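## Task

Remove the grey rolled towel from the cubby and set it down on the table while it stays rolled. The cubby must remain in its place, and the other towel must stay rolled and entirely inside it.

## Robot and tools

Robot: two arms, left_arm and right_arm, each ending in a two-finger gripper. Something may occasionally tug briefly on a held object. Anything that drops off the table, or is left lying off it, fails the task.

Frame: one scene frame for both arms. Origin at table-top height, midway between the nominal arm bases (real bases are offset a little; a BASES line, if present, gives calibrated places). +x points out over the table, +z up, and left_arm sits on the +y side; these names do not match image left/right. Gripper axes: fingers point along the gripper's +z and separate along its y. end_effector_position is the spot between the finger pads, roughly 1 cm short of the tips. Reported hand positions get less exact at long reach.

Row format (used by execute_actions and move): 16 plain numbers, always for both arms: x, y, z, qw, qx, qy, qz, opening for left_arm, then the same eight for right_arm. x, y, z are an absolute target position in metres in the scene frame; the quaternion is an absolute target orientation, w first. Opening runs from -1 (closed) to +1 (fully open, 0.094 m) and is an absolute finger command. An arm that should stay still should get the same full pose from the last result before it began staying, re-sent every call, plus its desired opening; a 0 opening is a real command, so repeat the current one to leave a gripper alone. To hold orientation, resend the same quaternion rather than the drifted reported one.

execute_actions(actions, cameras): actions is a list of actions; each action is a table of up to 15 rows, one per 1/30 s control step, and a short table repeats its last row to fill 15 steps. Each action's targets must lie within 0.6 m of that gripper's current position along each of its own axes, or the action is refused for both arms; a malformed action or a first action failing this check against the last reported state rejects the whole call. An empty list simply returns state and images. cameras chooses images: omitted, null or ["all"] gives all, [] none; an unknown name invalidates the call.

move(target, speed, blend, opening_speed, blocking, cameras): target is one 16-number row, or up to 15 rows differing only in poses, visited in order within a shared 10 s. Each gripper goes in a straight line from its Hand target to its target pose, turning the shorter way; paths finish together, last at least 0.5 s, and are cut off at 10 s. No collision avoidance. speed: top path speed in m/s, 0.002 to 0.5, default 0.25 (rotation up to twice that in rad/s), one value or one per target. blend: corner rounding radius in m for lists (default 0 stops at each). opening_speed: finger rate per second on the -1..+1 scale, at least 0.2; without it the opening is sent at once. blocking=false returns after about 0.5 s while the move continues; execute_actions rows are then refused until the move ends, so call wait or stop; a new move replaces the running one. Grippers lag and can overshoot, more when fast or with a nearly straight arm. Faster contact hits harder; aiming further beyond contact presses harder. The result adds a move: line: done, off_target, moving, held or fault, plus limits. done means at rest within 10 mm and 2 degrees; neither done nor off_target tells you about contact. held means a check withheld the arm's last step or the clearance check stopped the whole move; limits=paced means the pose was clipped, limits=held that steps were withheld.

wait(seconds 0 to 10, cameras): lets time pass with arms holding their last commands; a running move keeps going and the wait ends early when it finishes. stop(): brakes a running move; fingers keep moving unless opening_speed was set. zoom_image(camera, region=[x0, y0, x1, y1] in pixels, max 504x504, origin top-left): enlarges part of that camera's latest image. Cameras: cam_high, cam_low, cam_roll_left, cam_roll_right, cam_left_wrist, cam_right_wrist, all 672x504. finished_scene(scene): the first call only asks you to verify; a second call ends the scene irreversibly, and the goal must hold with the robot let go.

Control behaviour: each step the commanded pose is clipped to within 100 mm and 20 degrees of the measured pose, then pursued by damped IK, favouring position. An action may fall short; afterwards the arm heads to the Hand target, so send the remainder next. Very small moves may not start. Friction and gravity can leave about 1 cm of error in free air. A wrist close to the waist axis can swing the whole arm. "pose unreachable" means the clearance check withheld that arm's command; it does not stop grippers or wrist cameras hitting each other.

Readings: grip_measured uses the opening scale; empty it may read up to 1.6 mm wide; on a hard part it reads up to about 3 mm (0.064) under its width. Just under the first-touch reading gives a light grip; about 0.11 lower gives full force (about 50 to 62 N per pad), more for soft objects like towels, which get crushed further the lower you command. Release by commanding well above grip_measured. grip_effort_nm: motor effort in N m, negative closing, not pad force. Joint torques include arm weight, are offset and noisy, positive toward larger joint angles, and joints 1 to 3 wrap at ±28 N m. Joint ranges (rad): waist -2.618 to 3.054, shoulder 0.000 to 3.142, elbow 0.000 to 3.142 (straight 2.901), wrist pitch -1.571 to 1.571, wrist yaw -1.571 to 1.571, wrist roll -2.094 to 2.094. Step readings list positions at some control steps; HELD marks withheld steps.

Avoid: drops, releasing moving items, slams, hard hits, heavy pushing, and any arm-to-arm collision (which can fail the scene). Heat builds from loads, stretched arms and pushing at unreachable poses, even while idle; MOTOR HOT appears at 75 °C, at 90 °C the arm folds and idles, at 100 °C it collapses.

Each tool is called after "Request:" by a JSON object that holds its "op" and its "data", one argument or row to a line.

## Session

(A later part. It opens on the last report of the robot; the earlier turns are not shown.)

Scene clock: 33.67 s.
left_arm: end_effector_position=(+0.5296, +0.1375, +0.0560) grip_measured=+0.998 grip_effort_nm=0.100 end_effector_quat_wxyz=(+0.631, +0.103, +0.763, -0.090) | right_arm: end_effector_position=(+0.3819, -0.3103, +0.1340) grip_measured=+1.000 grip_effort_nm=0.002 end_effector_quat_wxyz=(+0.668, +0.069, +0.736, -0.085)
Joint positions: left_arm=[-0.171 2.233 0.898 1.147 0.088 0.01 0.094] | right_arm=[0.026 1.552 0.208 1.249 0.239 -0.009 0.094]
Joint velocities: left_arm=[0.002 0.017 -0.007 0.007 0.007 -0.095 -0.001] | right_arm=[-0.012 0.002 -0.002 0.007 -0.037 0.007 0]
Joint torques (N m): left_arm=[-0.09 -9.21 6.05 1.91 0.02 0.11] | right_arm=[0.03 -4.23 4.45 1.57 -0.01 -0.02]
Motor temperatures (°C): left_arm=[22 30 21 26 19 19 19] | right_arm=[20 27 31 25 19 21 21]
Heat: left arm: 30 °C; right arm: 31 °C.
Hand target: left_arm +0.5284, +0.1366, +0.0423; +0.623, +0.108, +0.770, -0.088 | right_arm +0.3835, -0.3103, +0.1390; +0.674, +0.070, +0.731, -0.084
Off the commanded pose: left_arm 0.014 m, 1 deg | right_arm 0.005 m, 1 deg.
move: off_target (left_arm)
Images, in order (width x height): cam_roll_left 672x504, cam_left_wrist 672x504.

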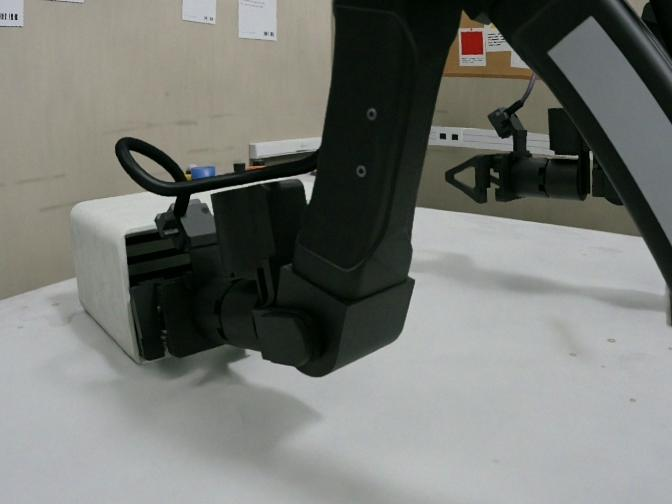

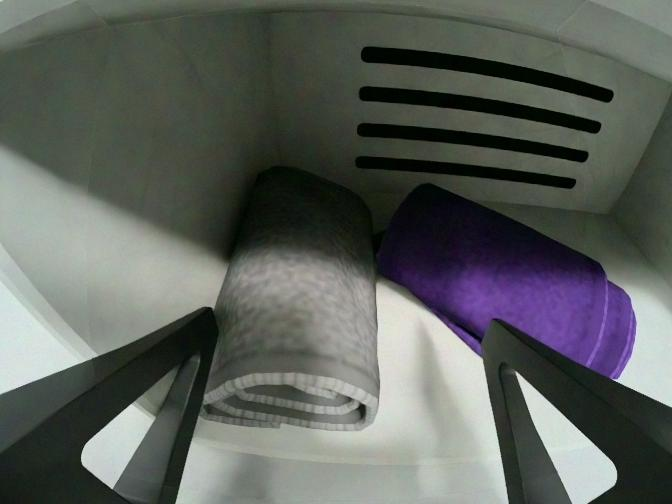

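Request:
{"op": "move", "data": {
  "target": [0.529, 0.1365, 0.024, 0.6232, 0.1082, 0.7696, -0.0876, 1, 0.3834, -0.3103, 0.1391, 0.674, 0.070, 0.731, -0.084, 1],
  "cameras": ["cam_left_wrist","cam_roll_left"],
  "speed": 0.05
}}

Scene clock: 35.03 s.
left_arm: end_effector_position=(+0.5272, +0.1380, +0.0332) grip_measured=+0.998 grip_effort_nm=0.095 end_effector_quat_wxyz=(+0.626, +0.104, +0.767, -0.089) | right_arm: end_effector_position=(+0.3819, -0.3103, +0.1340) grip_measured=+1.000 grip_effort_nm=-0.002 end_effector_quat_wxyz=(+0.668, +0.069, +0.736, -0.085)
Joint positions: left_arm=[-0.171 2.304 0.898 1.205 0.088 0.01 0.094] | right_arm=[0.026 1.552 0.208 1.249 0.239 -0.009 0.094]
Joint velocities: left_arm=[-0.002 0.012 -0.007 0.022 -0.007 0.022 0] | right_arm=[-0.017 -0.002 -0.022 -0.007 -0.007 0.051 0]
Joint torques (N m): left_arm=[-0.13 -9.55 6.65 1.89 0.02 0.11] | right_arm=[0.03 -4.25 4.42 1.56 -0.01 -0.02]
Motor temperatures (°C): left_arm=[22 30 21 26 19 19 19] | right_arm=[20 27 31 25 19 21 21]
Heat: left arm: 30 °C; right arm: 31 °C.
Hand target: left_arm +0.5285, +0.1366, +0.0240; +0.623, +0.108, +0.770, -0.088 | right_arm +0.3835, -0.3103, +0.1390; +0.674, +0.070, +0.731, -0.084
Off the commanded pose: left_arm 0.009 m, 1 deg | right_arm 0.005 m, 1 deg.
move: done
Images, in order (width x height): cam_roll_left 672x504, cam_left_wrist 672x504.

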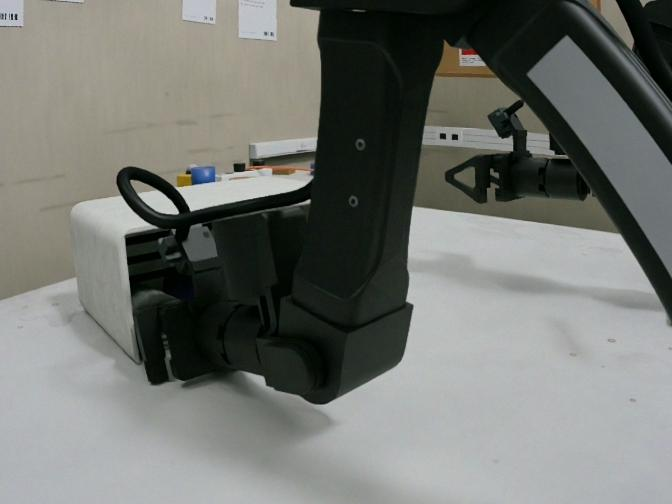

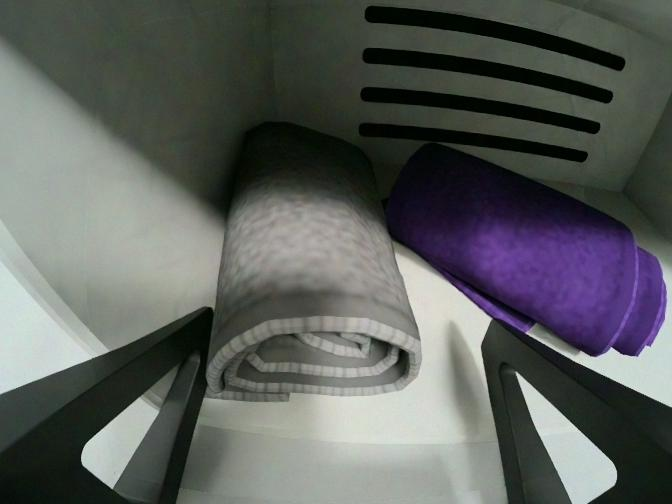

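Request:
{"op": "move", "data": {
  "target": [
    [0.535, 0.1345, 0.026, 0.6232, 0.1082, 0.7696, -0.0876, 0.2, 0.3834, -0.3103, 0.1391, 0.674, 0.070, 0.731, -0.084, 1]
  ],
  "cameras": ["cam_left_wrist","cam_roll_left"],
  "speed": 0.04,
  "opening_speed": 0.5
}}

Scene clock: 38.23 s.
left_arm: end_effector_position=(+0.5322, +0.1370, +0.0396) grip_measured=+0.202 grip_effort_nm=-0.120 end_effector_quat_wxyz=(+0.634, +0.103, +0.761, -0.090) | right_arm: end_effector_position=(+0.3819, -0.3103, +0.1340) grip_measured=+1.000 grip_effort_nm=0.002 end_effector_quat_wxyz=(+0.668, +0.069, +0.736, -0.085)
Joint positions: left_arm=[-0.171 2.304 0.916 1.206 0.088 0.01 0.056] | right_arm=[0.026 1.552 0.208 1.249 0.239 -0.009 0.094]
Joint velocities: left_arm=[0.032 0.017 0.007 0.051 0.007 -0.007 0] | right_arm=[0.007 -0.027 -0.012 -0.095 -0.051 -0.066 0]
Joint torques (N m): left_arm=[-0.34 -9.52 7.49 1.64 -0.01 0.11] | right_arm=[0.03 -4.23 4.44 1.56 -0.01 -0.02]
Motor temperatures (°C): left_arm=[22 30 21 26 19 19 19] | right_arm=[20 27 31 25 19 21 21]
Heat: left arm: 30 °C; right arm: 31 °C.
Hand target: left_arm +0.5342, +0.1346, +0.0261; +0.623, +0.108, +0.770, -0.088 | right_arm +0.3835, -0.3103, +0.1390; +0.674, +0.070, +0.731, -0.084
Off the commanded pose: left_arm 0.014 m, 2 deg | right_arm 0.005 m, 1 deg.
move: off_target (left_arm)
Images, in order (width x height): cam_roll_left 672x504, cam_left_wrist 672x504.

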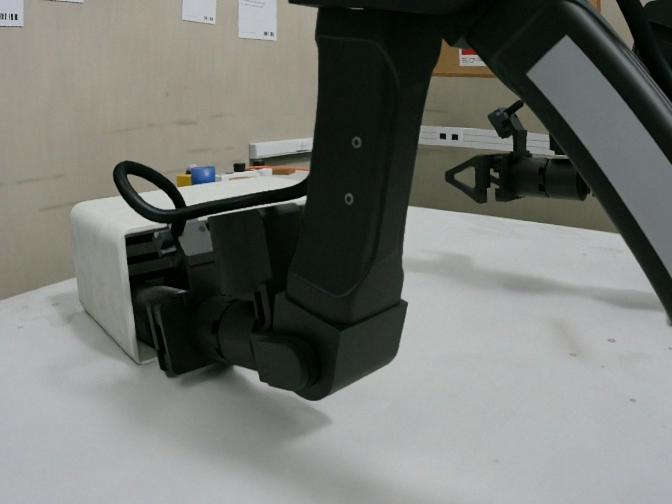

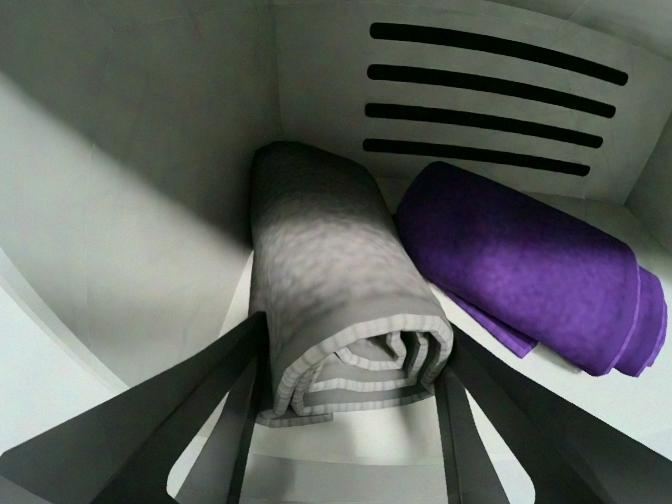

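Request:
{"op": "move", "data": {
  "target": [
    [0.535, 0.1345, 0.026, 0.6232, 0.1082, 0.7696, -0.0876, -0.05, 0.3834, -0.3103, 0.1391, 0.674, 0.070, 0.731, -0.084, 1]
  ],
  "cameras": ["cam_left_wrist"],
  "speed": 0.04,
  "opening_speed": 0.5
}}

Request:
{"op": "move", "data": {
  "target": [
    [0.487, 0.1485, 0.030, 0.6232, 0.1082, 0.7696, -0.0876, -0.05, 0.3834, -0.3103, 0.1391, 0.674, 0.070, 0.731, -0.084, 1]
  ],
  "cameras": ["cam_left_wrist","cam_roll_left"],
  "speed": 0.06
}}

Scene clock: 39.47 s.
left_arm: end_effector_position=(+0.5322, +0.1370, +0.0397) grip_measured=-0.048 grip_effort_nm=-0.139 end_effector_quat_wxyz=(+0.634, +0.103, +0.761, -0.090) | right_arm: end_effector_position=(+0.3819, -0.3103, +0.1340) grip_measured=+1.000 grip_effort_nm=0.002 end_effector_quat_wxyz=(+0.668, +0.069, +0.736, -0.085)
Joint positions: left_arm=[-0.171 2.304 0.916 1.206 0.088 0.01 0.045] | right_arm=[0.026 1.552 0.208 1.249 0.239 -0.009 0.094]
Joint velocities: left_arm=[-0.017 -0.012 -0.012 0.022 0.037 -0.066 0] | right_arm=[0.002 -0.002 -0.002 -0.007 0.007 -0.051 0]
Joint torques (N m): left_arm=[-0.34 -9.52 7.51 1.64 -0.01 0.1] | right_arm=[0.02 -4.22 4.44 1.57 -0.02 -0.02]
Motor temperatures (°C): left_arm=[22 30 21 26 19 19 19] | right_arm=[20 27 31 25 19 21 21]
Heat: left arm: 30 °C; right arm: 31 °C.
Hand target: left_arm +0.5342, +0.1347, +0.0262; +0.623, +0.108, +0.770, -0.088 | right_arm +0.3835, -0.3103, +0.1390; +0.674, +0.070, +0.731, -0.084
Off the commanded pose: left_arm 0.014 m, 2 deg | right_arm 0.005 m, 1 deg.
move: off_target (left_arm)
Images, in order (width x height): cam_left_wrist 672x504.

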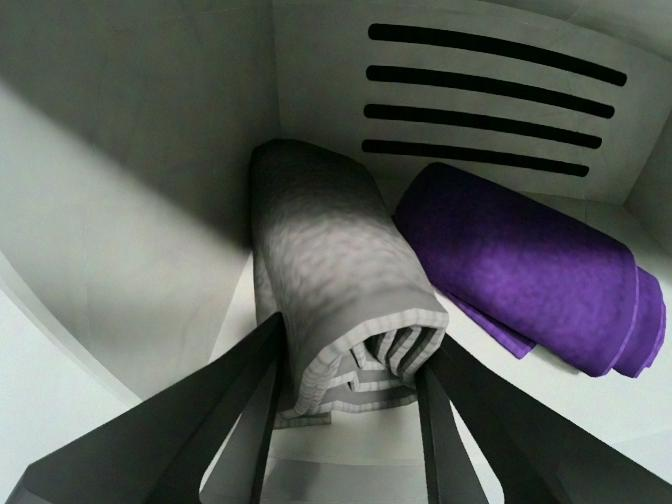

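Scene clock: 40.67 s.
left_arm: end_effector_position=(+0.4913, +0.1442, +0.0301) grip_measured=-0.048 grip_effort_nm=-0.115 end_effector_quat_wxyz=(+0.629, +0.106, +0.765, -0.089) | right_arm: end_effector_position=(+0.3819, -0.3103, +0.1340) grip_measured=+1.000 grip_effort_nm=-0.002 end_effector_quat_wxyz=(+0.668, +0.069, +0.736, -0.085)
Joint positions: left_arm=[-0.171 2.27 0.738 1.337 0.09 0.015 0.045] | right_arm=[0.026 1.552 0.208 1.249 0.239 -0.009 0.094]
Joint velocities: left_arm=[-0.017 -0.007 -0.002 -0.081 -0.037 0.037 0.001] | right_arm=[0.007 -0.017 0.007 0.037 0.022 -0.066 0]
Joint torques (N m): left_arm=[1.21 -13.05 2.66 1.69 0.09 0.08] | right_arm=[0.03 -4.23 4.45 1.57 -0.02 -0.02]
Motor temperatures (°C): left_arm=[22 30 21 26 19 19 19] | right_arm=[20 27 31 25 19 21 21]
Heat: left arm: 30 °C; right arm: 31 °C.
Hand target: left_arm +0.4872, +0.1487, +0.0303; +0.624, +0.108, +0.769, -0.088 | right_arm +0.3835, -0.3103, +0.1390; +0.674, +0.070, +0.731, -0.084
Off the commanded pose: left_arm 0.006 m, 1 deg | right_arm 0.005 m, 1 deg.
move: done
Images, in order (width x height): cam_roll_left 672x504, cam_left_wrist 672x504.

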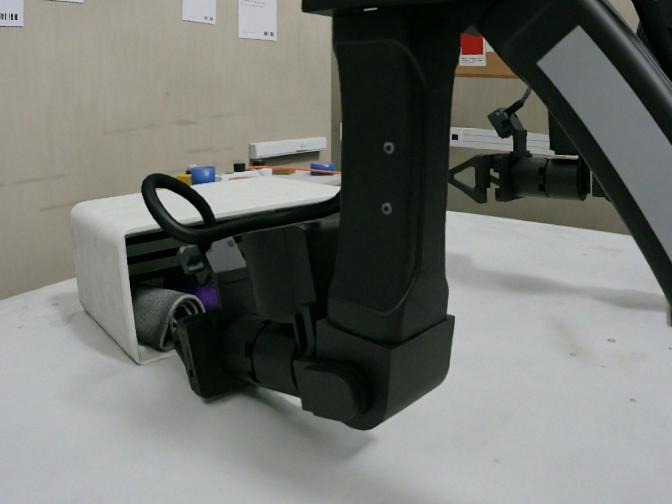

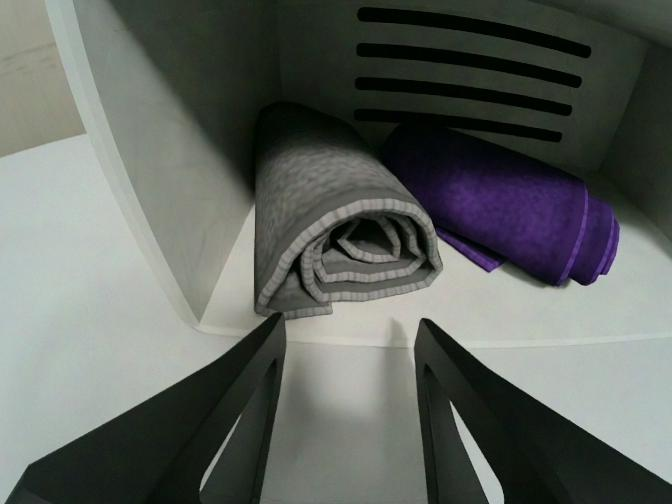

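Request:
{"op": "move", "data": {
  "target": [
    [0.487, 0.1485, 0.030, 0.6232, 0.1082, 0.7696, -0.0876, 1, 0.3834, -0.3103, 0.1391, 0.674, 0.070, 0.731, -0.084, 1],
    [0.541, 0.134, 0.026, 0.6232, 0.1082, 0.7696, -0.0876, 1, 0.3834, -0.3103, 0.1391, 0.674, 0.070, 0.731, -0.084, 1]
  ],
  "cameras": ["cam_left_wrist","cam_roll_left"],
  "speed": 0.06
}}

Scene clock: 43.27 s.
left_arm: end_effector_position=(+0.5374, +0.1350, +0.0414) grip_measured=+0.998 grip_effort_nm=0.095 end_effector_quat_wxyz=(+0.637, +0.107, +0.758, -0.090) | right_arm: end_effector_position=(+0.3819, -0.3103, +0.1340) grip_measured=+1.000 grip_effort_nm=0.007 end_effector_quat_wxyz=(+0.668, +0.069, +0.736, -0.085)
Joint positions: left_arm=[-0.172 2.314 0.94 1.2 0.092 0.016 0.094] | right_arm=[0.026 1.552 0.208 1.249 0.239 -0.009 0.094]
Joint velocities: left_arm=[-0.002 0.007 -0.017 0.022 0.022 0.007 0] | right_arm=[-0.007 -0.002 -0.017 -0.022 0.007 -0.066 0]
Joint torques (N m): left_arm=[-0.18 -9.65 7.87 1.56 -0.05 0.06] | right_arm=[0.01 -4.23 4.45 1.56 -0.02 -0.02]
Motor temperatures (°C): left_arm=[22 30 21 26 19 19 19] | right_arm=[20 27 31 25 19 21 21]
Heat: left arm: 30 °C; right arm: 31 °C.
Hand target: left_arm +0.5400, +0.1339, +0.0260; +0.623, +0.108, +0.769, -0.088 | right_arm +0.3835, -0.3103, +0.1390; +0.674, +0.070, +0.731, -0.084
Off the commanded pose: left_arm 0.016 m, 2 deg | right_arm 0.005 m, 1 deg.
move: off_target (left_arm)
Images, in order (width x height): cam_roll_left 672x504, cam_left_wrist 672x504.

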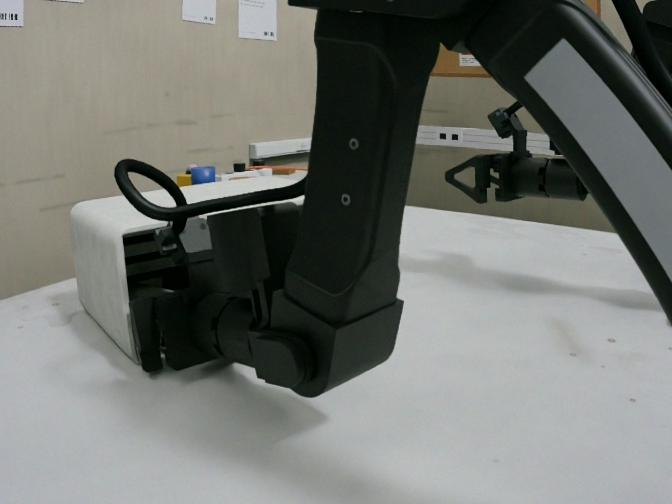

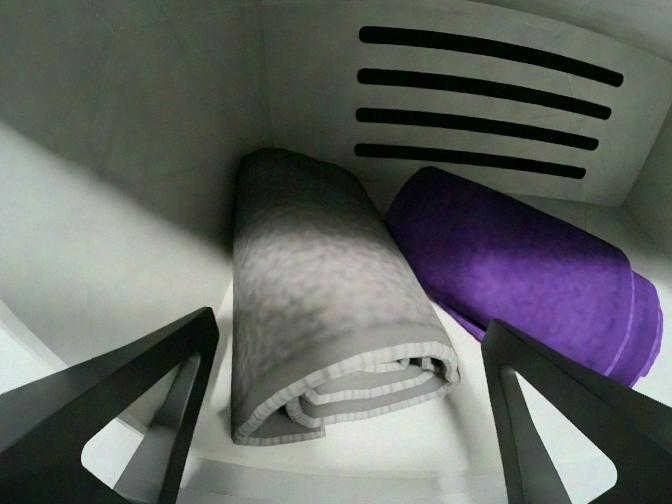

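Request:
{"op": "move", "data": {
  "target": [
    [0.541, 0.134, 0.020, 0.6232, 0.1082, 0.7696, -0.0876, -0.5, 0.3834, -0.3103, 0.1391, 0.674, 0.070, 0.731, -0.084, 1]
  ],
  "cameras": ["cam_left_wrist"],
  "speed": 0.06,
  "opening_speed": 0.8
}}

Scene clock: 45.80 s.
left_arm: end_effector_position=(+0.5390, +0.1348, +0.0367) grip_measured=-0.498 grip_effort_nm=-0.115 end_effector_quat_wxyz=(+0.637, +0.107, +0.758, -0.090) | right_arm: end_effector_position=(+0.3819, -0.3103, +0.1340) grip_measured=+1.000 grip_effort_nm=-0.002 end_effector_quat_wxyz=(+0.668, +0.069, +0.736, -0.085)
Joint positions: left_arm=[-0.172 2.335 0.95 1.21 0.092 0.017 0.024] | right_arm=[0.026 1.552 0.208 1.249 0.239 -0.009 0.094]
Joint velocities: left_arm=[0.007 -0.002 -0.002 -0.051 0.007 -0.037 0] | right_arm=[-0.017 -0.002 -0.017 -0.051 0.022 0.066 0]
Joint torques (N m): left_arm=[-0.13 -9.72 7.16 1.61 -0.04 0.04] | right_arm=[0.02 -4.25 4.44 1.57 -0.02 -0.03]
Motor temperatures (°C): left_arm=[22 30 21 26 19 19 19] | right_arm=[20 27 31 25 19 21 21]
Heat: left arm: 30 °C; right arm: 31 °C.
Hand target: left_arm +0.5401, +0.1342, +0.0203; +0.623, +0.108, +0.770, -0.088 | right_arm +0.3835, -0.3103, +0.1390; +0.674, +0.070, +0.731, -0.084
Off the commanded pose: left_arm 0.017 m, 2 deg | right_arm 0.005 m, 1 deg.
move: off_target (left_arm)
Images, in order (width x height): cam_left_wrist 672x504.

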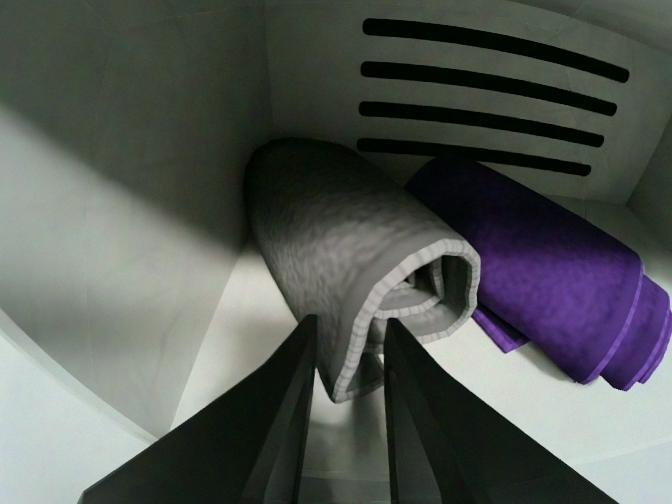

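Request:
{"op": "move", "data": {
  "target": [
    [0.541, 0.134, 0.023, 0.6232, 0.1082, 0.7696, -0.0876, 0.6, 0.3834, -0.3103, 0.1391, 0.674, 0.070, 0.731, -0.084, 1]
  ],
  "cameras": ["cam_left_wrist","cam_roll_left"],
  "speed": 0.06
}}

Request:
{"op": "zoom_image", "data": {
  "camera": "cam_roll_left",
  "region": [70, 150, 330, 400]
}}

Scene clock: 48.27 s.
left_arm: end_effector_position=(+0.5388, +0.1348, +0.0353) grip_measured=+0.598 grip_effort_nm=0.100 end_effector_quat_wxyz=(+0.635, +0.107, +0.760, -0.089) | right_arm: end_effector_position=(+0.3819, -0.3103, +0.1340) grip_measured=+1.000 grip_effort_nm=0.002 end_effector_quat_wxyz=(+0.668, +0.069, +0.736, -0.085)
Joint positions: left_arm=[-0.172 2.335 0.95 1.205 0.092 0.017 0.075] | right_arm=[0.026 1.552 0.208 1.249 0.239 -0.009 0.094]
Joint velocities: left_arm=[0.002 -0.007 -0.012 -0.066 -0.022 -0.022 0.001] | right_arm=[-0.007 -0.012 0.017 -0.037 0.007 -0.051 0]
Joint torques (N m): left_arm=[-0.12 -10.56 7.17 1.58 -0.04 0.04] | right_arm=[0.02 -4.25 4.44 1.56 -0.01 -0.02]
Motor temperatures (°C): left_arm=[22 30 21 26 19 19 19] | right_arm=[20 27 31 26 19 21 21]
Heat: left arm: 30 °C; right arm: 31 °C.
Hand target: left_arm +0.5404, +0.1341, +0.0232; +0.623, +0.108, +0.770, -0.088 | right_arm +0.3835, -0.3103, +0.1390; +0.674, +0.070, +0.731, -0.084
Off the commanded pose: left_arm 0.013 m, 2 deg | right_arm 0.005 m, 1 deg.
move: off_target (left_arm)
Images, in order (width x height): cam_roll_left 672x504, cam_left_wrist 672x504.

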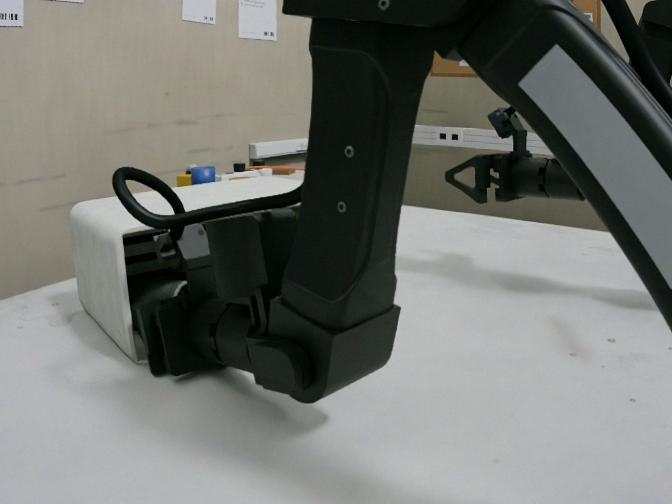

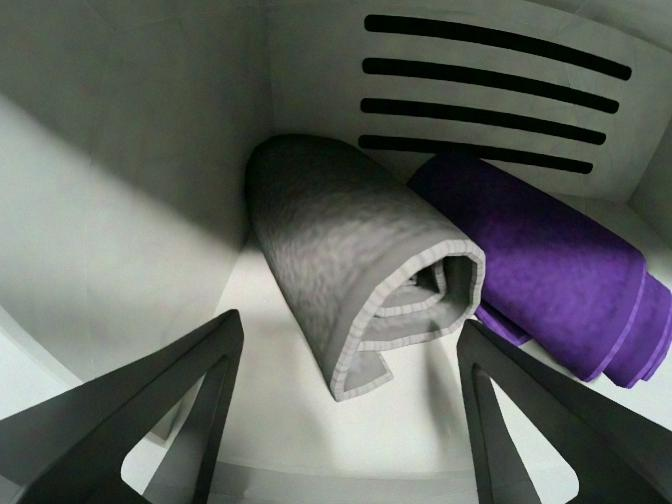

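Scaled by 1.938 from the camera's 672x504 image, which has a finer 960x720 frame.

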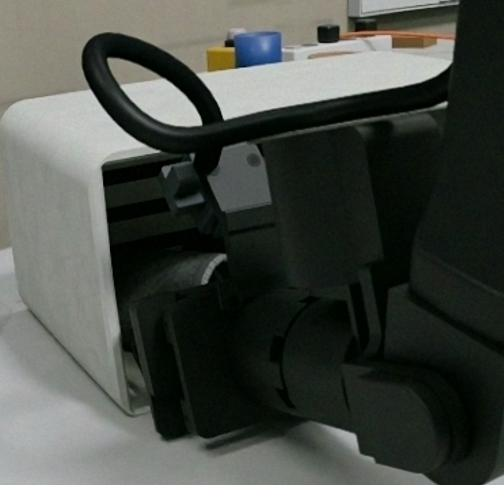

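Request:
{"op": "move", "data": {
  "target": [
    [0.465, 0.150, 0.045, 0.6232, 0.1082, 0.7696, -0.0876, 0.6, 0.3834, -0.3103, 0.1391, 0.674, 0.070, 0.731, -0.084, 1],
    [0.465, 0.104, 0.060, 0.5556, 0.2658, 0.7302, 0.2954, 1, 0.3834, -0.3103, 0.1391, 0.674, 0.070, 0.731, -0.084, 1]
  ],
  "cameras": ["cam_left_wrist","cam_roll_left","cam_high"],
  "speed": 0.15,
  "opening_speed": 0.5
}}

every target must give the same left_gripper/opening; nothing of the call was run
Scene clock: 52.13 s.
left_arm: end_effector_position=(+0.5387, +0.1348, +0.0351) grip_measured=+0.598 grip_effort_nm=0.100 end_effector_quat_wxyz=(+0.635, +0.107, +0.760, -0.089) | right_arm: end_effector_position=(+0.3819, -0.3103, +0.1340) grip_measured=+1.000 grip_effort_nm=0.002 end_effector_quat_wxyz=(+0.668, +0.069, +0.736, -0.085)
Joint positions: left_arm=[-0.172 2.335 0.95 1.204 0.092 0.017 0.075] | right_arm=[0.026 1.552 0.208 1.249 0.239 -0.009 0.094]
Joint velocities: left_arm=[-0.032 -0.007 -0.017 -0.066 0.007 -0.007 -0.001] | right_arm=[0.007 -0.002 -0.012 0.007 -0.051 -0.022 0]
Joint torques (N m): left_arm=[-0.12 -10.56 7.17 1.57 -0.04 0.04] | right_arm=[0.02 -4.25 4.44 1.56 -0.02 -0.02]
Motor temperatures (°C): left_arm=[22 30 22 26 19 19 19] | right_arm=[20 27 31 26 19 21 21]
Heat: left arm: 30 °C; right arm: 31 °C.
Hand target: left_arm +0.5404, +0.1341, +0.0232; +0.623, +0.108, +0.770, -0.088 | right_arm +0.3835, -0.3103, +0.1390; +0.674, +0.070, +0.731, -0.084
Tool commands: left_gripper/opening=+0.6 right_gripper/opening=+1.0
Off the commanded pose: left_arm 0.012 m, 2 deg | right_arm 0.005 m, 1 deg.

Request:
{"op": "move", "data": {
  "target": [
    [0.465, 0.150, 0.045, 0.6232, 0.1082, 0.7696, -0.0876, 1, 0.3834, -0.3103, 0.1391, 0.674, 0.070, 0.731, -0.084, 1],
    [0.455, 0.100, 0.060, 0.5556, 0.2658, 0.7302, 0.2954, 1, 0.3834, -0.3103, 0.1391, 0.674, 0.070, 0.731, -0.084, 1]
  ],
  "cameras": ["cam_left_wrist","cam_roll_left","cam_high"],
  "speed": 0.2,
  "opening_speed": 0.3
}}

Request:
{"op": "zoom_image", "data": {
  "camera": "cam_roll_left",
  "region": [70, 150, 330, 400]
}}

Scene clock: 56.13 s.
left_arm: end_effector_position=(+0.4536, +0.1027, +0.0668) grip_measured=+0.998 grip_effort_nm=0.100 end_effector_quat_wxyz=(+0.567, +0.258, +0.728, +0.287) | right_arm: end_effector_position=(+0.3819, -0.3103, +0.1340) grip_measured=+1.000 grip_effort_nm=0.002 end_effector_quat_wxyz=(+0.668, +0.069, +0.736, -0.085)
Joint positions: left_arm=[-0.538 2.098 0.726 1.122 -0.666 0.653 0.094] | right_arm=[0.026 1.552 0.208 1.249 0.239 -0.009 0.094]
Joint velocities: left_arm=[-0.012 -0.012 0.007 0.081 0.037 -0.007 -0.001] | right_arm=[0.002 0.002 -0.012 -0.007 -0.007 0.022 0]
Joint torques (N m): left_arm=[-0.55 -8.54 7.54 1.36 -0.28 0.08] | right_arm=[0.01 -4.25 4.45 1.56 -0.02 -0.02]
Motor temperatures (°C): left_arm=[22 30 21 26 19 19 19] | right_arm=[20 27 31 26 19 21 21]
Heat: left arm: 30 °C; right arm: 31 °C.
Hand target: left_arm +0.4558, +0.1006, +0.0595; +0.555, +0.266, +0.731, +0.294 | right_arm +0.3835, -0.3103, +0.1390; +0.674, +0.070, +0.731, -0.084
Off the commanded pose: left_arm 0.007 m, 2 deg | right_arm 0.005 m, 1 deg.
move: done
Images, in order (width x height): cam_high 672x504, cam_roll_left 672x504, cam_left_wrist 672x504.

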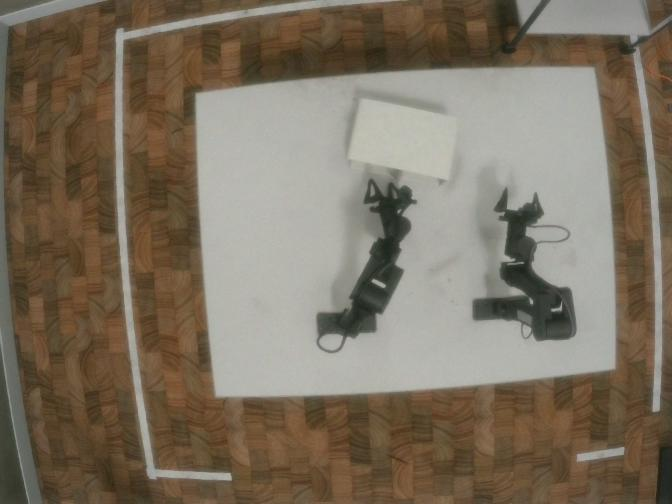

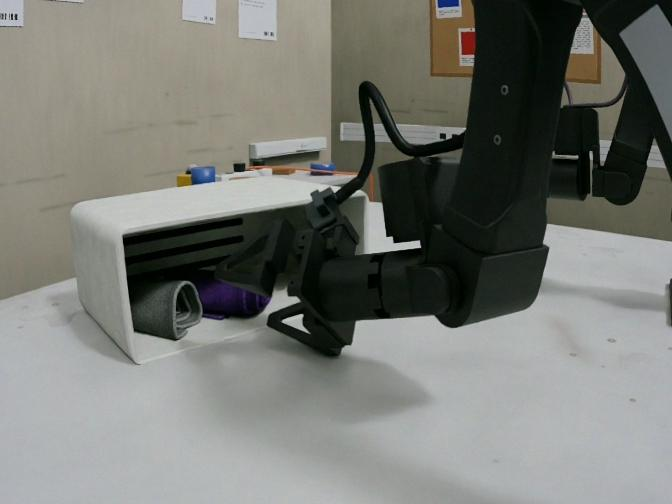

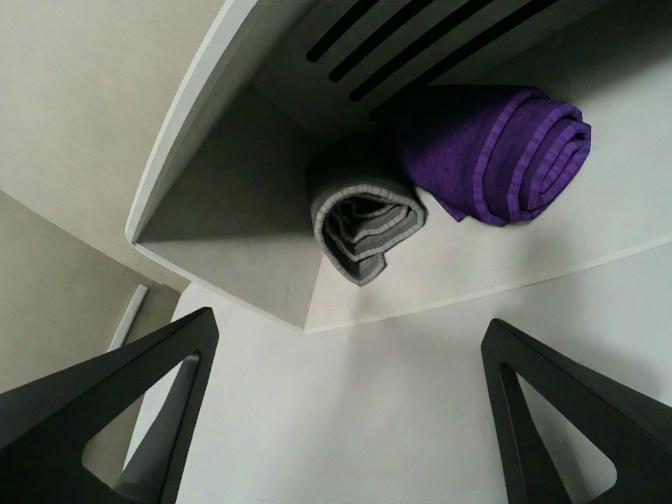

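Scaled by 1.938 from the camera's 672x504 image, which has a finer 960x720 frame.

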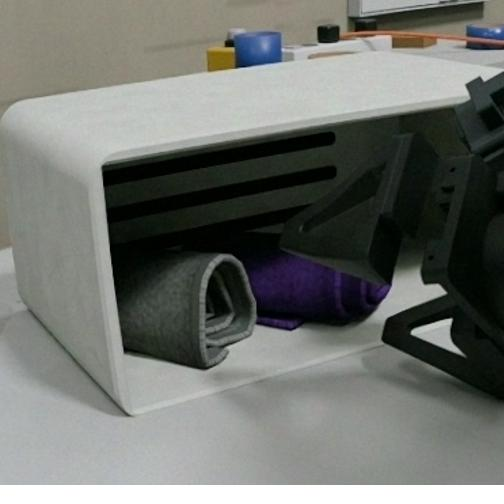

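Request:
{"op": "move", "data": {
  "target": [
    [0.525, 0.108, 0.045, 0.5556, 0.2658, 0.7302, 0.2954, 1, 0.3834, -0.3103, 0.1391, 0.674, 0.070, 0.731, -0.084, 1]
  ],
  "cameras": ["cam_left_wrist","cam_roll_left"],
  "speed": 0.1
}}

Request:
{"op": "zoom_image", "data": {
  "camera": "cam_roll_left",
  "region": [70, 150, 330, 400]
}}

Scene clock: 58.17 s.
left_arm: end_effector_position=(+0.5205, +0.1056, +0.0707) grip_measured=+0.998 grip_effort_nm=0.090 end_effector_quat_wxyz=(+0.586, +0.242, +0.717, +0.291) | right_arm: end_effector_position=(+0.3819, -0.3103, +0.1340) grip_measured=+1.000 grip_effort_nm=0.002 end_effector_quat_wxyz=(+0.668, +0.069, +0.736, -0.085)
Joint positions: left_arm=[-0.446 2.247 0.98 1.091 -0.588 0.689 0.094] | right_arm=[0.026 1.552 0.208 1.249 0.239 -0.009 0.094]
Joint velocities: left_arm=[-0.002 0.007 -0.022 -0.051 0.022 0.051 0] | right_arm=[-0.007 -0.007 0.002 -0.022 0.007 -0.007 0]
Joint torques (N m): left_arm=[1.05 -8.87 8.13 1.09 0.07 0.12] | right_arm=[0.03 -4.23 4.44 1.56 -0.02 -0.02]
Motor temperatures (°C): left_arm=[22 30 22 26 19 19 19] | right_arm=[20 27 30 26 19 21 21]
Heat: left arm: 30 °C; right arm: 30 °C.
Hand target: left_arm +0.5229, +0.1082, +0.0453; +0.556, +0.266, +0.730, +0.295 | right_arm +0.3835, -0.3103, +0.1390; +0.674, +0.070, +0.731, -0.084
Off the commanded pose: left_arm 0.026 m, 5 deg | right_arm 0.005 m, 1 deg.
move: off_target (left_arm)
Images, in order (width x height): cam_roll_left 672x504, cam_left_wrist 672x504.

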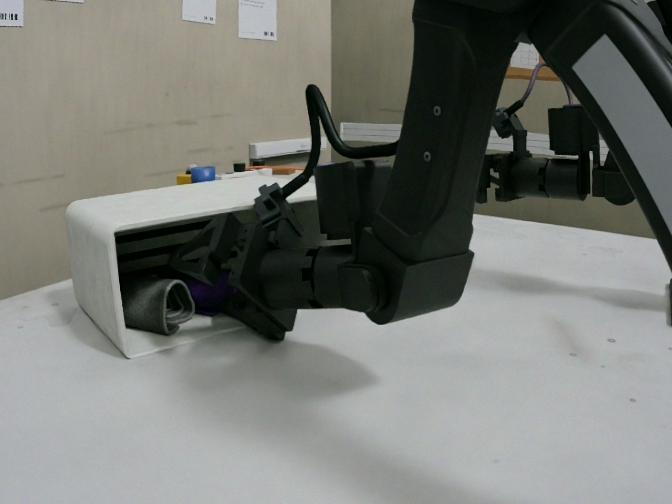

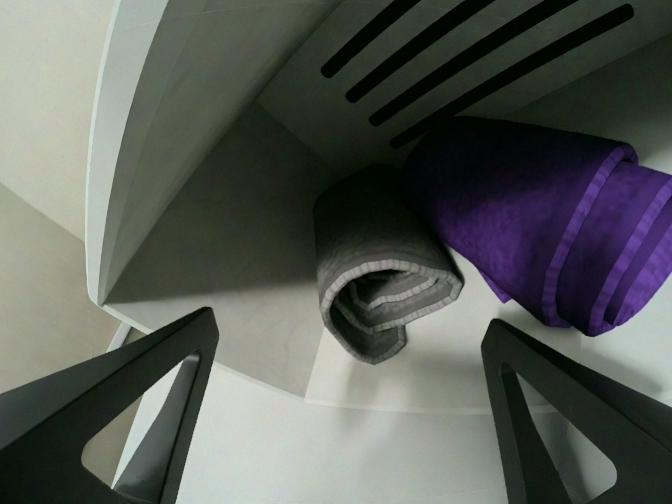

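Scaled by 1.938 from the camera's 672x504 image, which has a finer 960x720 frame.

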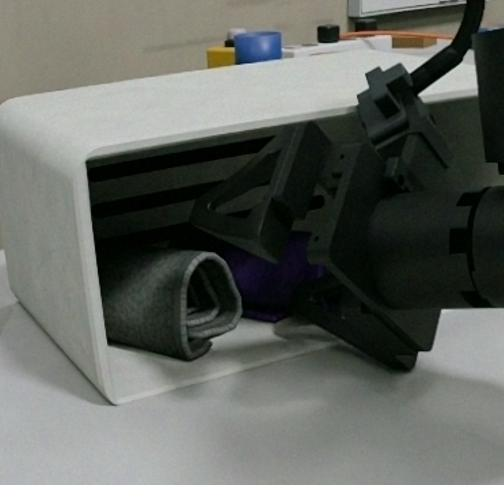

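Request:
{"op": "move", "data": {
  "target": [
    [0.470, 0.099, 0.070, 0.5556, 0.2658, 0.7302, 0.2954, 0, 0.3834, -0.3103, 0.1391, 0.674, 0.070, 0.731, -0.084, 1],
    [0.455, 0.102, 0.060, 0.4516, 0.4698, 0.5907, 0.4760, 0, 0.3834, -0.3103, 0.1391, 0.674, 0.070, 0.731, -0.084, 1]
  ],
  "cameras": ["cam_left_wrist","cam_roll_left","cam_high"],
  "speed": 0.15
}}

Request:
{"op": "zoom_image", "data": {
  "camera": "cam_roll_left",
  "region": [70, 150, 330, 400]
}}

Request:
{"op": "zoom_image", "data": {
  "camera": "cam_left_wrist",
  "region": [200, 100, 520, 340]
}}

Scene clock: 64.37 s.
left_arm: end_effector_position=(+0.4615, +0.1014, +0.0768) grip_measured=+0.002 grip_effort_nm=-0.100 end_effector_quat_wxyz=(+0.468, +0.457, +0.589, +0.475) | right_arm: end_effector_position=(+0.3819, -0.3103, +0.1340) grip_measured=+1.000 grip_effort_nm=-0.002 end_effector_quat_wxyz=(+0.668, +0.069, +0.736, -0.085)
Joint positions: left_arm=[-0.536 2.155 0.749 1.262 -0.68 1.361 0.047] | right_arm=[0.026 1.552 0.208 1.249 0.239 -0.009 0.094]
Joint velocities: left_arm=[-0.022 0.007 0.007 0.051 -0.007 -0.051 0] | right_arm=[-0.007 0.012 -0.017 -0.051 -0.022 -0.007 0]
Joint torques (N m): left_arm=[-0.83 -8.2 3.54 1.8 -0.23 0.04] | right_arm=[0.02 -4.23 4.44 1.57 -0.02 -0.02]
Motor temperatures (°C): left_arm=[22 30 21 27 19 19 19] | right_arm=[20 27 30 26 19 21 21]
Heat: left arm: 30 °C; right arm: 30 °C.
Hand target: left_arm +0.4549, +0.1027, +0.0606; +0.451, +0.470, +0.591, +0.476 | right_arm +0.3835, -0.3103, +0.1390; +0.674, +0.070, +0.731, -0.084
Off the commanded pose: left_arm 0.018 m, 2 deg | right_arm 0.005 m, 1 deg.
move: off_target (left_arm)
Images, in order (width x height): cam_high 672x504, cam_roll_left 672x504, cam_left_wrist 672x504.

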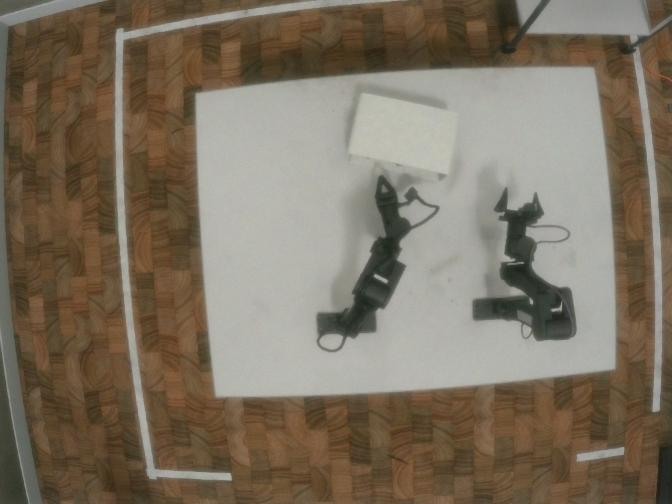

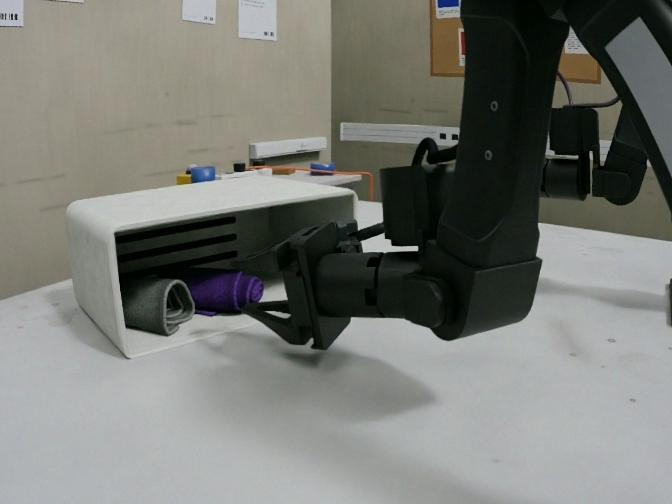

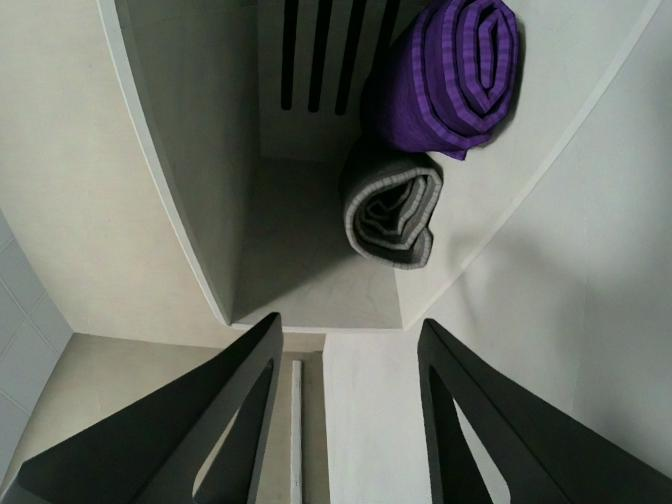

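Scaled by 1.938 from the camera's 672x504 image, which has a finer 960x720 frame.

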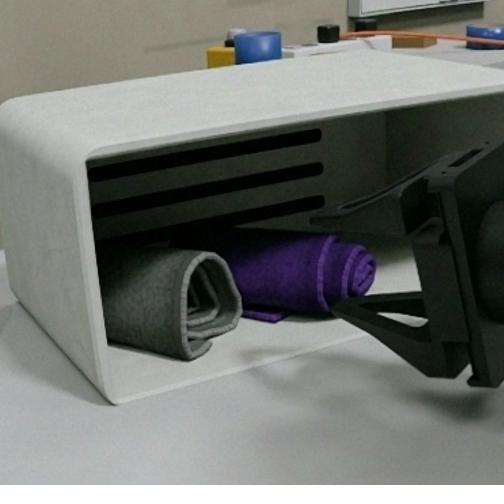

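Scaled by 1.575 from the camera's 672x504 image, which has a finer 960x720 frame.

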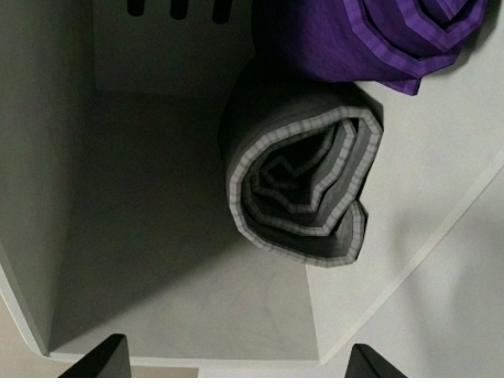

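Request:
{"op": "move", "data": {
  "target": [
    [0.475, 0.094, 0.066, 0.4191, 0.4939, 0.6210, 0.4416, -0.2, 0.3834, -0.3103, 0.1391, 0.674, 0.070, 0.731, -0.084, 1],
    [0.536, 0.101, 0.056, 0.4191, 0.4939, 0.6210, 0.4416, -0.2, 0.3834, -0.3103, 0.1391, 0.674, 0.070, 0.731, -0.084, 1]
  ],
  "cameras": ["cam_left_wrist","cam_roll_left"],
  "speed": 0.1
}}

Request:
{"op": "zoom_image", "data": {
  "camera": "cam_roll_left",
  "region": [70, 150, 330, 400]
}}

Scene clock: 69.53 s.
left_arm: end_effector_position=(+0.5310, +0.1011, +0.0674) grip_measured=-0.198 grip_effort_nm=-0.110 end_effector_quat_wxyz=(+0.430, +0.482, +0.620, +0.444) | right_arm: end_effector_position=(+0.3819, -0.3103, +0.1340) grip_measured=+1.000 grip_effort_nm=0.007 end_effector_quat_wxyz=(+0.668, +0.069, +0.736, -0.085)
Joint positions: left_arm=[-0.441 2.217 1.058 0.874 -0.578 1.304 0.038] | right_arm=[0.026 1.552 0.208 1.249 0.239 -0.009 0.094]
Joint velocities: left_arm=[0.007 -0.012 -0.002 -0.037 -0.037 -0.007 -0.001] | right_arm=[0.002 0.007 -0.017 -0.095 0.022 0.007 0]
Joint torques (N m): left_arm=[0.57 -10.04 9.18 1.41 0 0.07] | right_arm=[0.03 -4.23 4.42 1.57 -0.02 -0.02]
Motor temperatures (°C): left_arm=[22 30 21 27 19 19 19] | right_arm=[20 27 30 26 19 21 21]
Heat: left arm: 30 °C; right arm: 30 °C.
Hand target: left_arm +0.5354, +0.1006, +0.0556; +0.419, +0.493, +0.622, +0.441 | right_arm +0.3835, -0.3103, +0.1390; +0.674, +0.070, +0.731, -0.084
Off the commanded pose: left_arm 0.012 m, 2 deg | right_arm 0.005 m, 1 deg.
move: off_target (left_arm)
Images, in order (width x height): cam_roll_left 672x504, cam_left_wrist 672x504.

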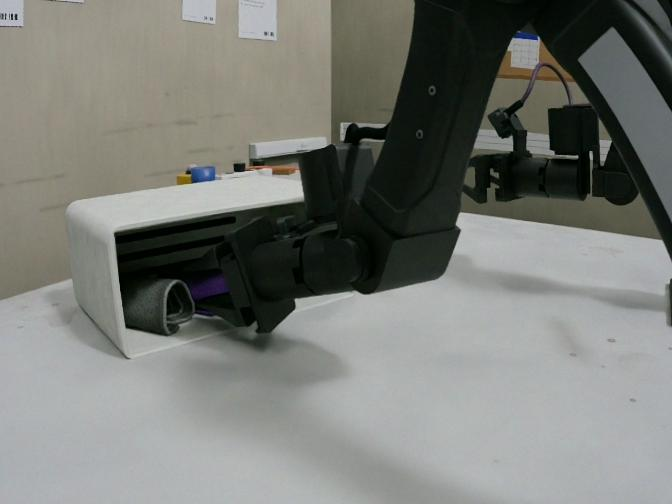

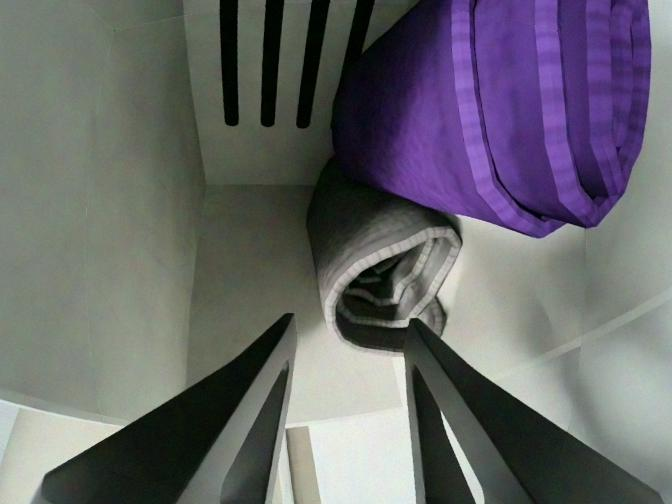

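Scaled by 1.938 from the camera's 672x504 image, which has a finer 960x720 frame.

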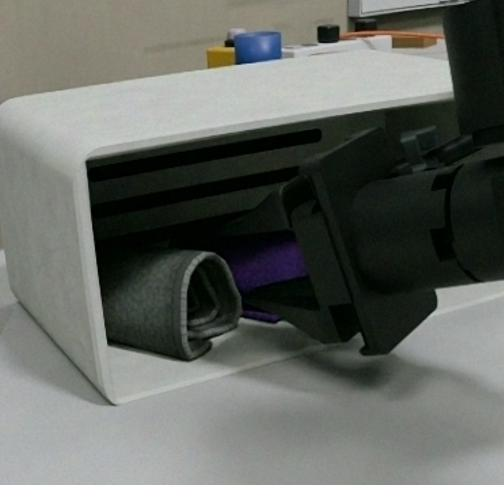

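Request:
{"op": "move", "data": {
  "target": [
    [0.557, 0.119, 0.049, 0.4191, 0.4939, 0.6210, 0.4416, -0.42, 0.3834, -0.3103, 0.1391, 0.674, 0.070, 0.731, -0.084, 1]
  ],
  "cameras": ["cam_left_wrist","cam_roll_left"],
  "speed": 0.06
}}

Request:
{"op": "zoom_image", "data": {
  "camera": "cam_left_wrist",
  "region": [220, 200, 500, 410]
}}

Scene clock: 72.53 s.
left_arm: end_effector_position=(+0.5521, +0.1207, +0.0610) grip_measured=-0.418 grip_effort_nm=-0.115 end_effector_quat_wxyz=(+0.428, +0.483, +0.620, +0.446) | right_arm: end_effector_position=(+0.3819, -0.3103, +0.1340) grip_measured=+1.000 grip_effort_nm=0.002 end_effector_quat_wxyz=(+0.668, +0.069, +0.736, -0.085)
Joint positions: left_arm=[-0.377 2.264 1.114 0.873 -0.52 1.328 0.027] | right_arm=[0.026 1.552 0.208 1.249 0.239 -0.009 0.094]
Joint velocities: left_arm=[0.007 -0.007 -0.007 0.051 0.051 -0.037 -0.001] | right_arm=[0.002 0.007 -0.002 -0.007 -0.022 0.066 0]
Joint torques (N m): left_arm=[0.14 -10.35 9.29 1.52 -0.01 0.03] | right_arm=[0.03 -4.25 4.44 1.57 -0.01 -0.03]
Motor temperatures (°C): left_arm=[22 30 22 27 19 19 19] | right_arm=[20 27 30 26 19 21 21]
Heat: left arm: 30 °C; right arm: 30 °C.
Hand target: left_arm +0.5564, +0.1192, +0.0492; +0.419, +0.494, +0.621, +0.442 | right_arm +0.3835, -0.3103, +0.1390; +0.674, +0.070, +0.731, -0.084
Off the commanded pose: left_arm 0.013 m, 2 deg | right_arm 0.005 m, 1 deg.
move: off_target (left_arm)
Images, in order (width x height): cam_roll_left 672x504, cam_left_wrist 672x504.

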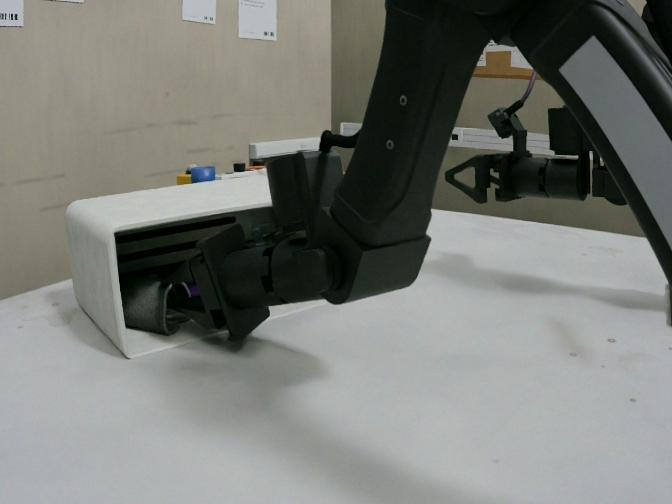

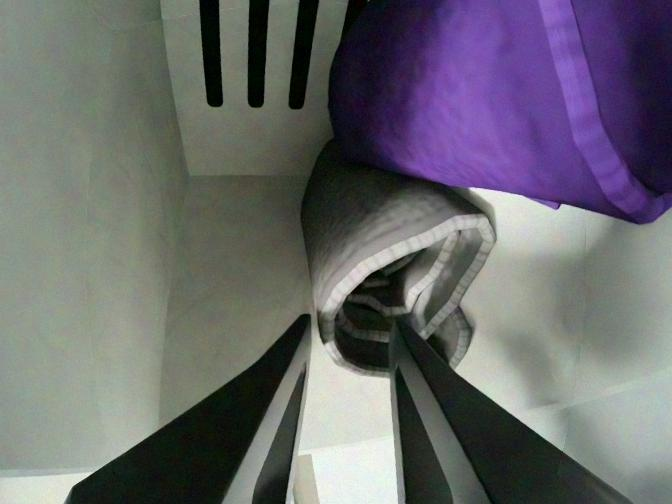

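Scaled by 1.800 from the camera's 672x504 image, which has a finer 960x720 frame.

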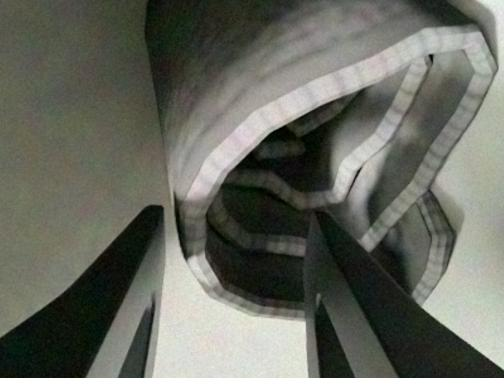

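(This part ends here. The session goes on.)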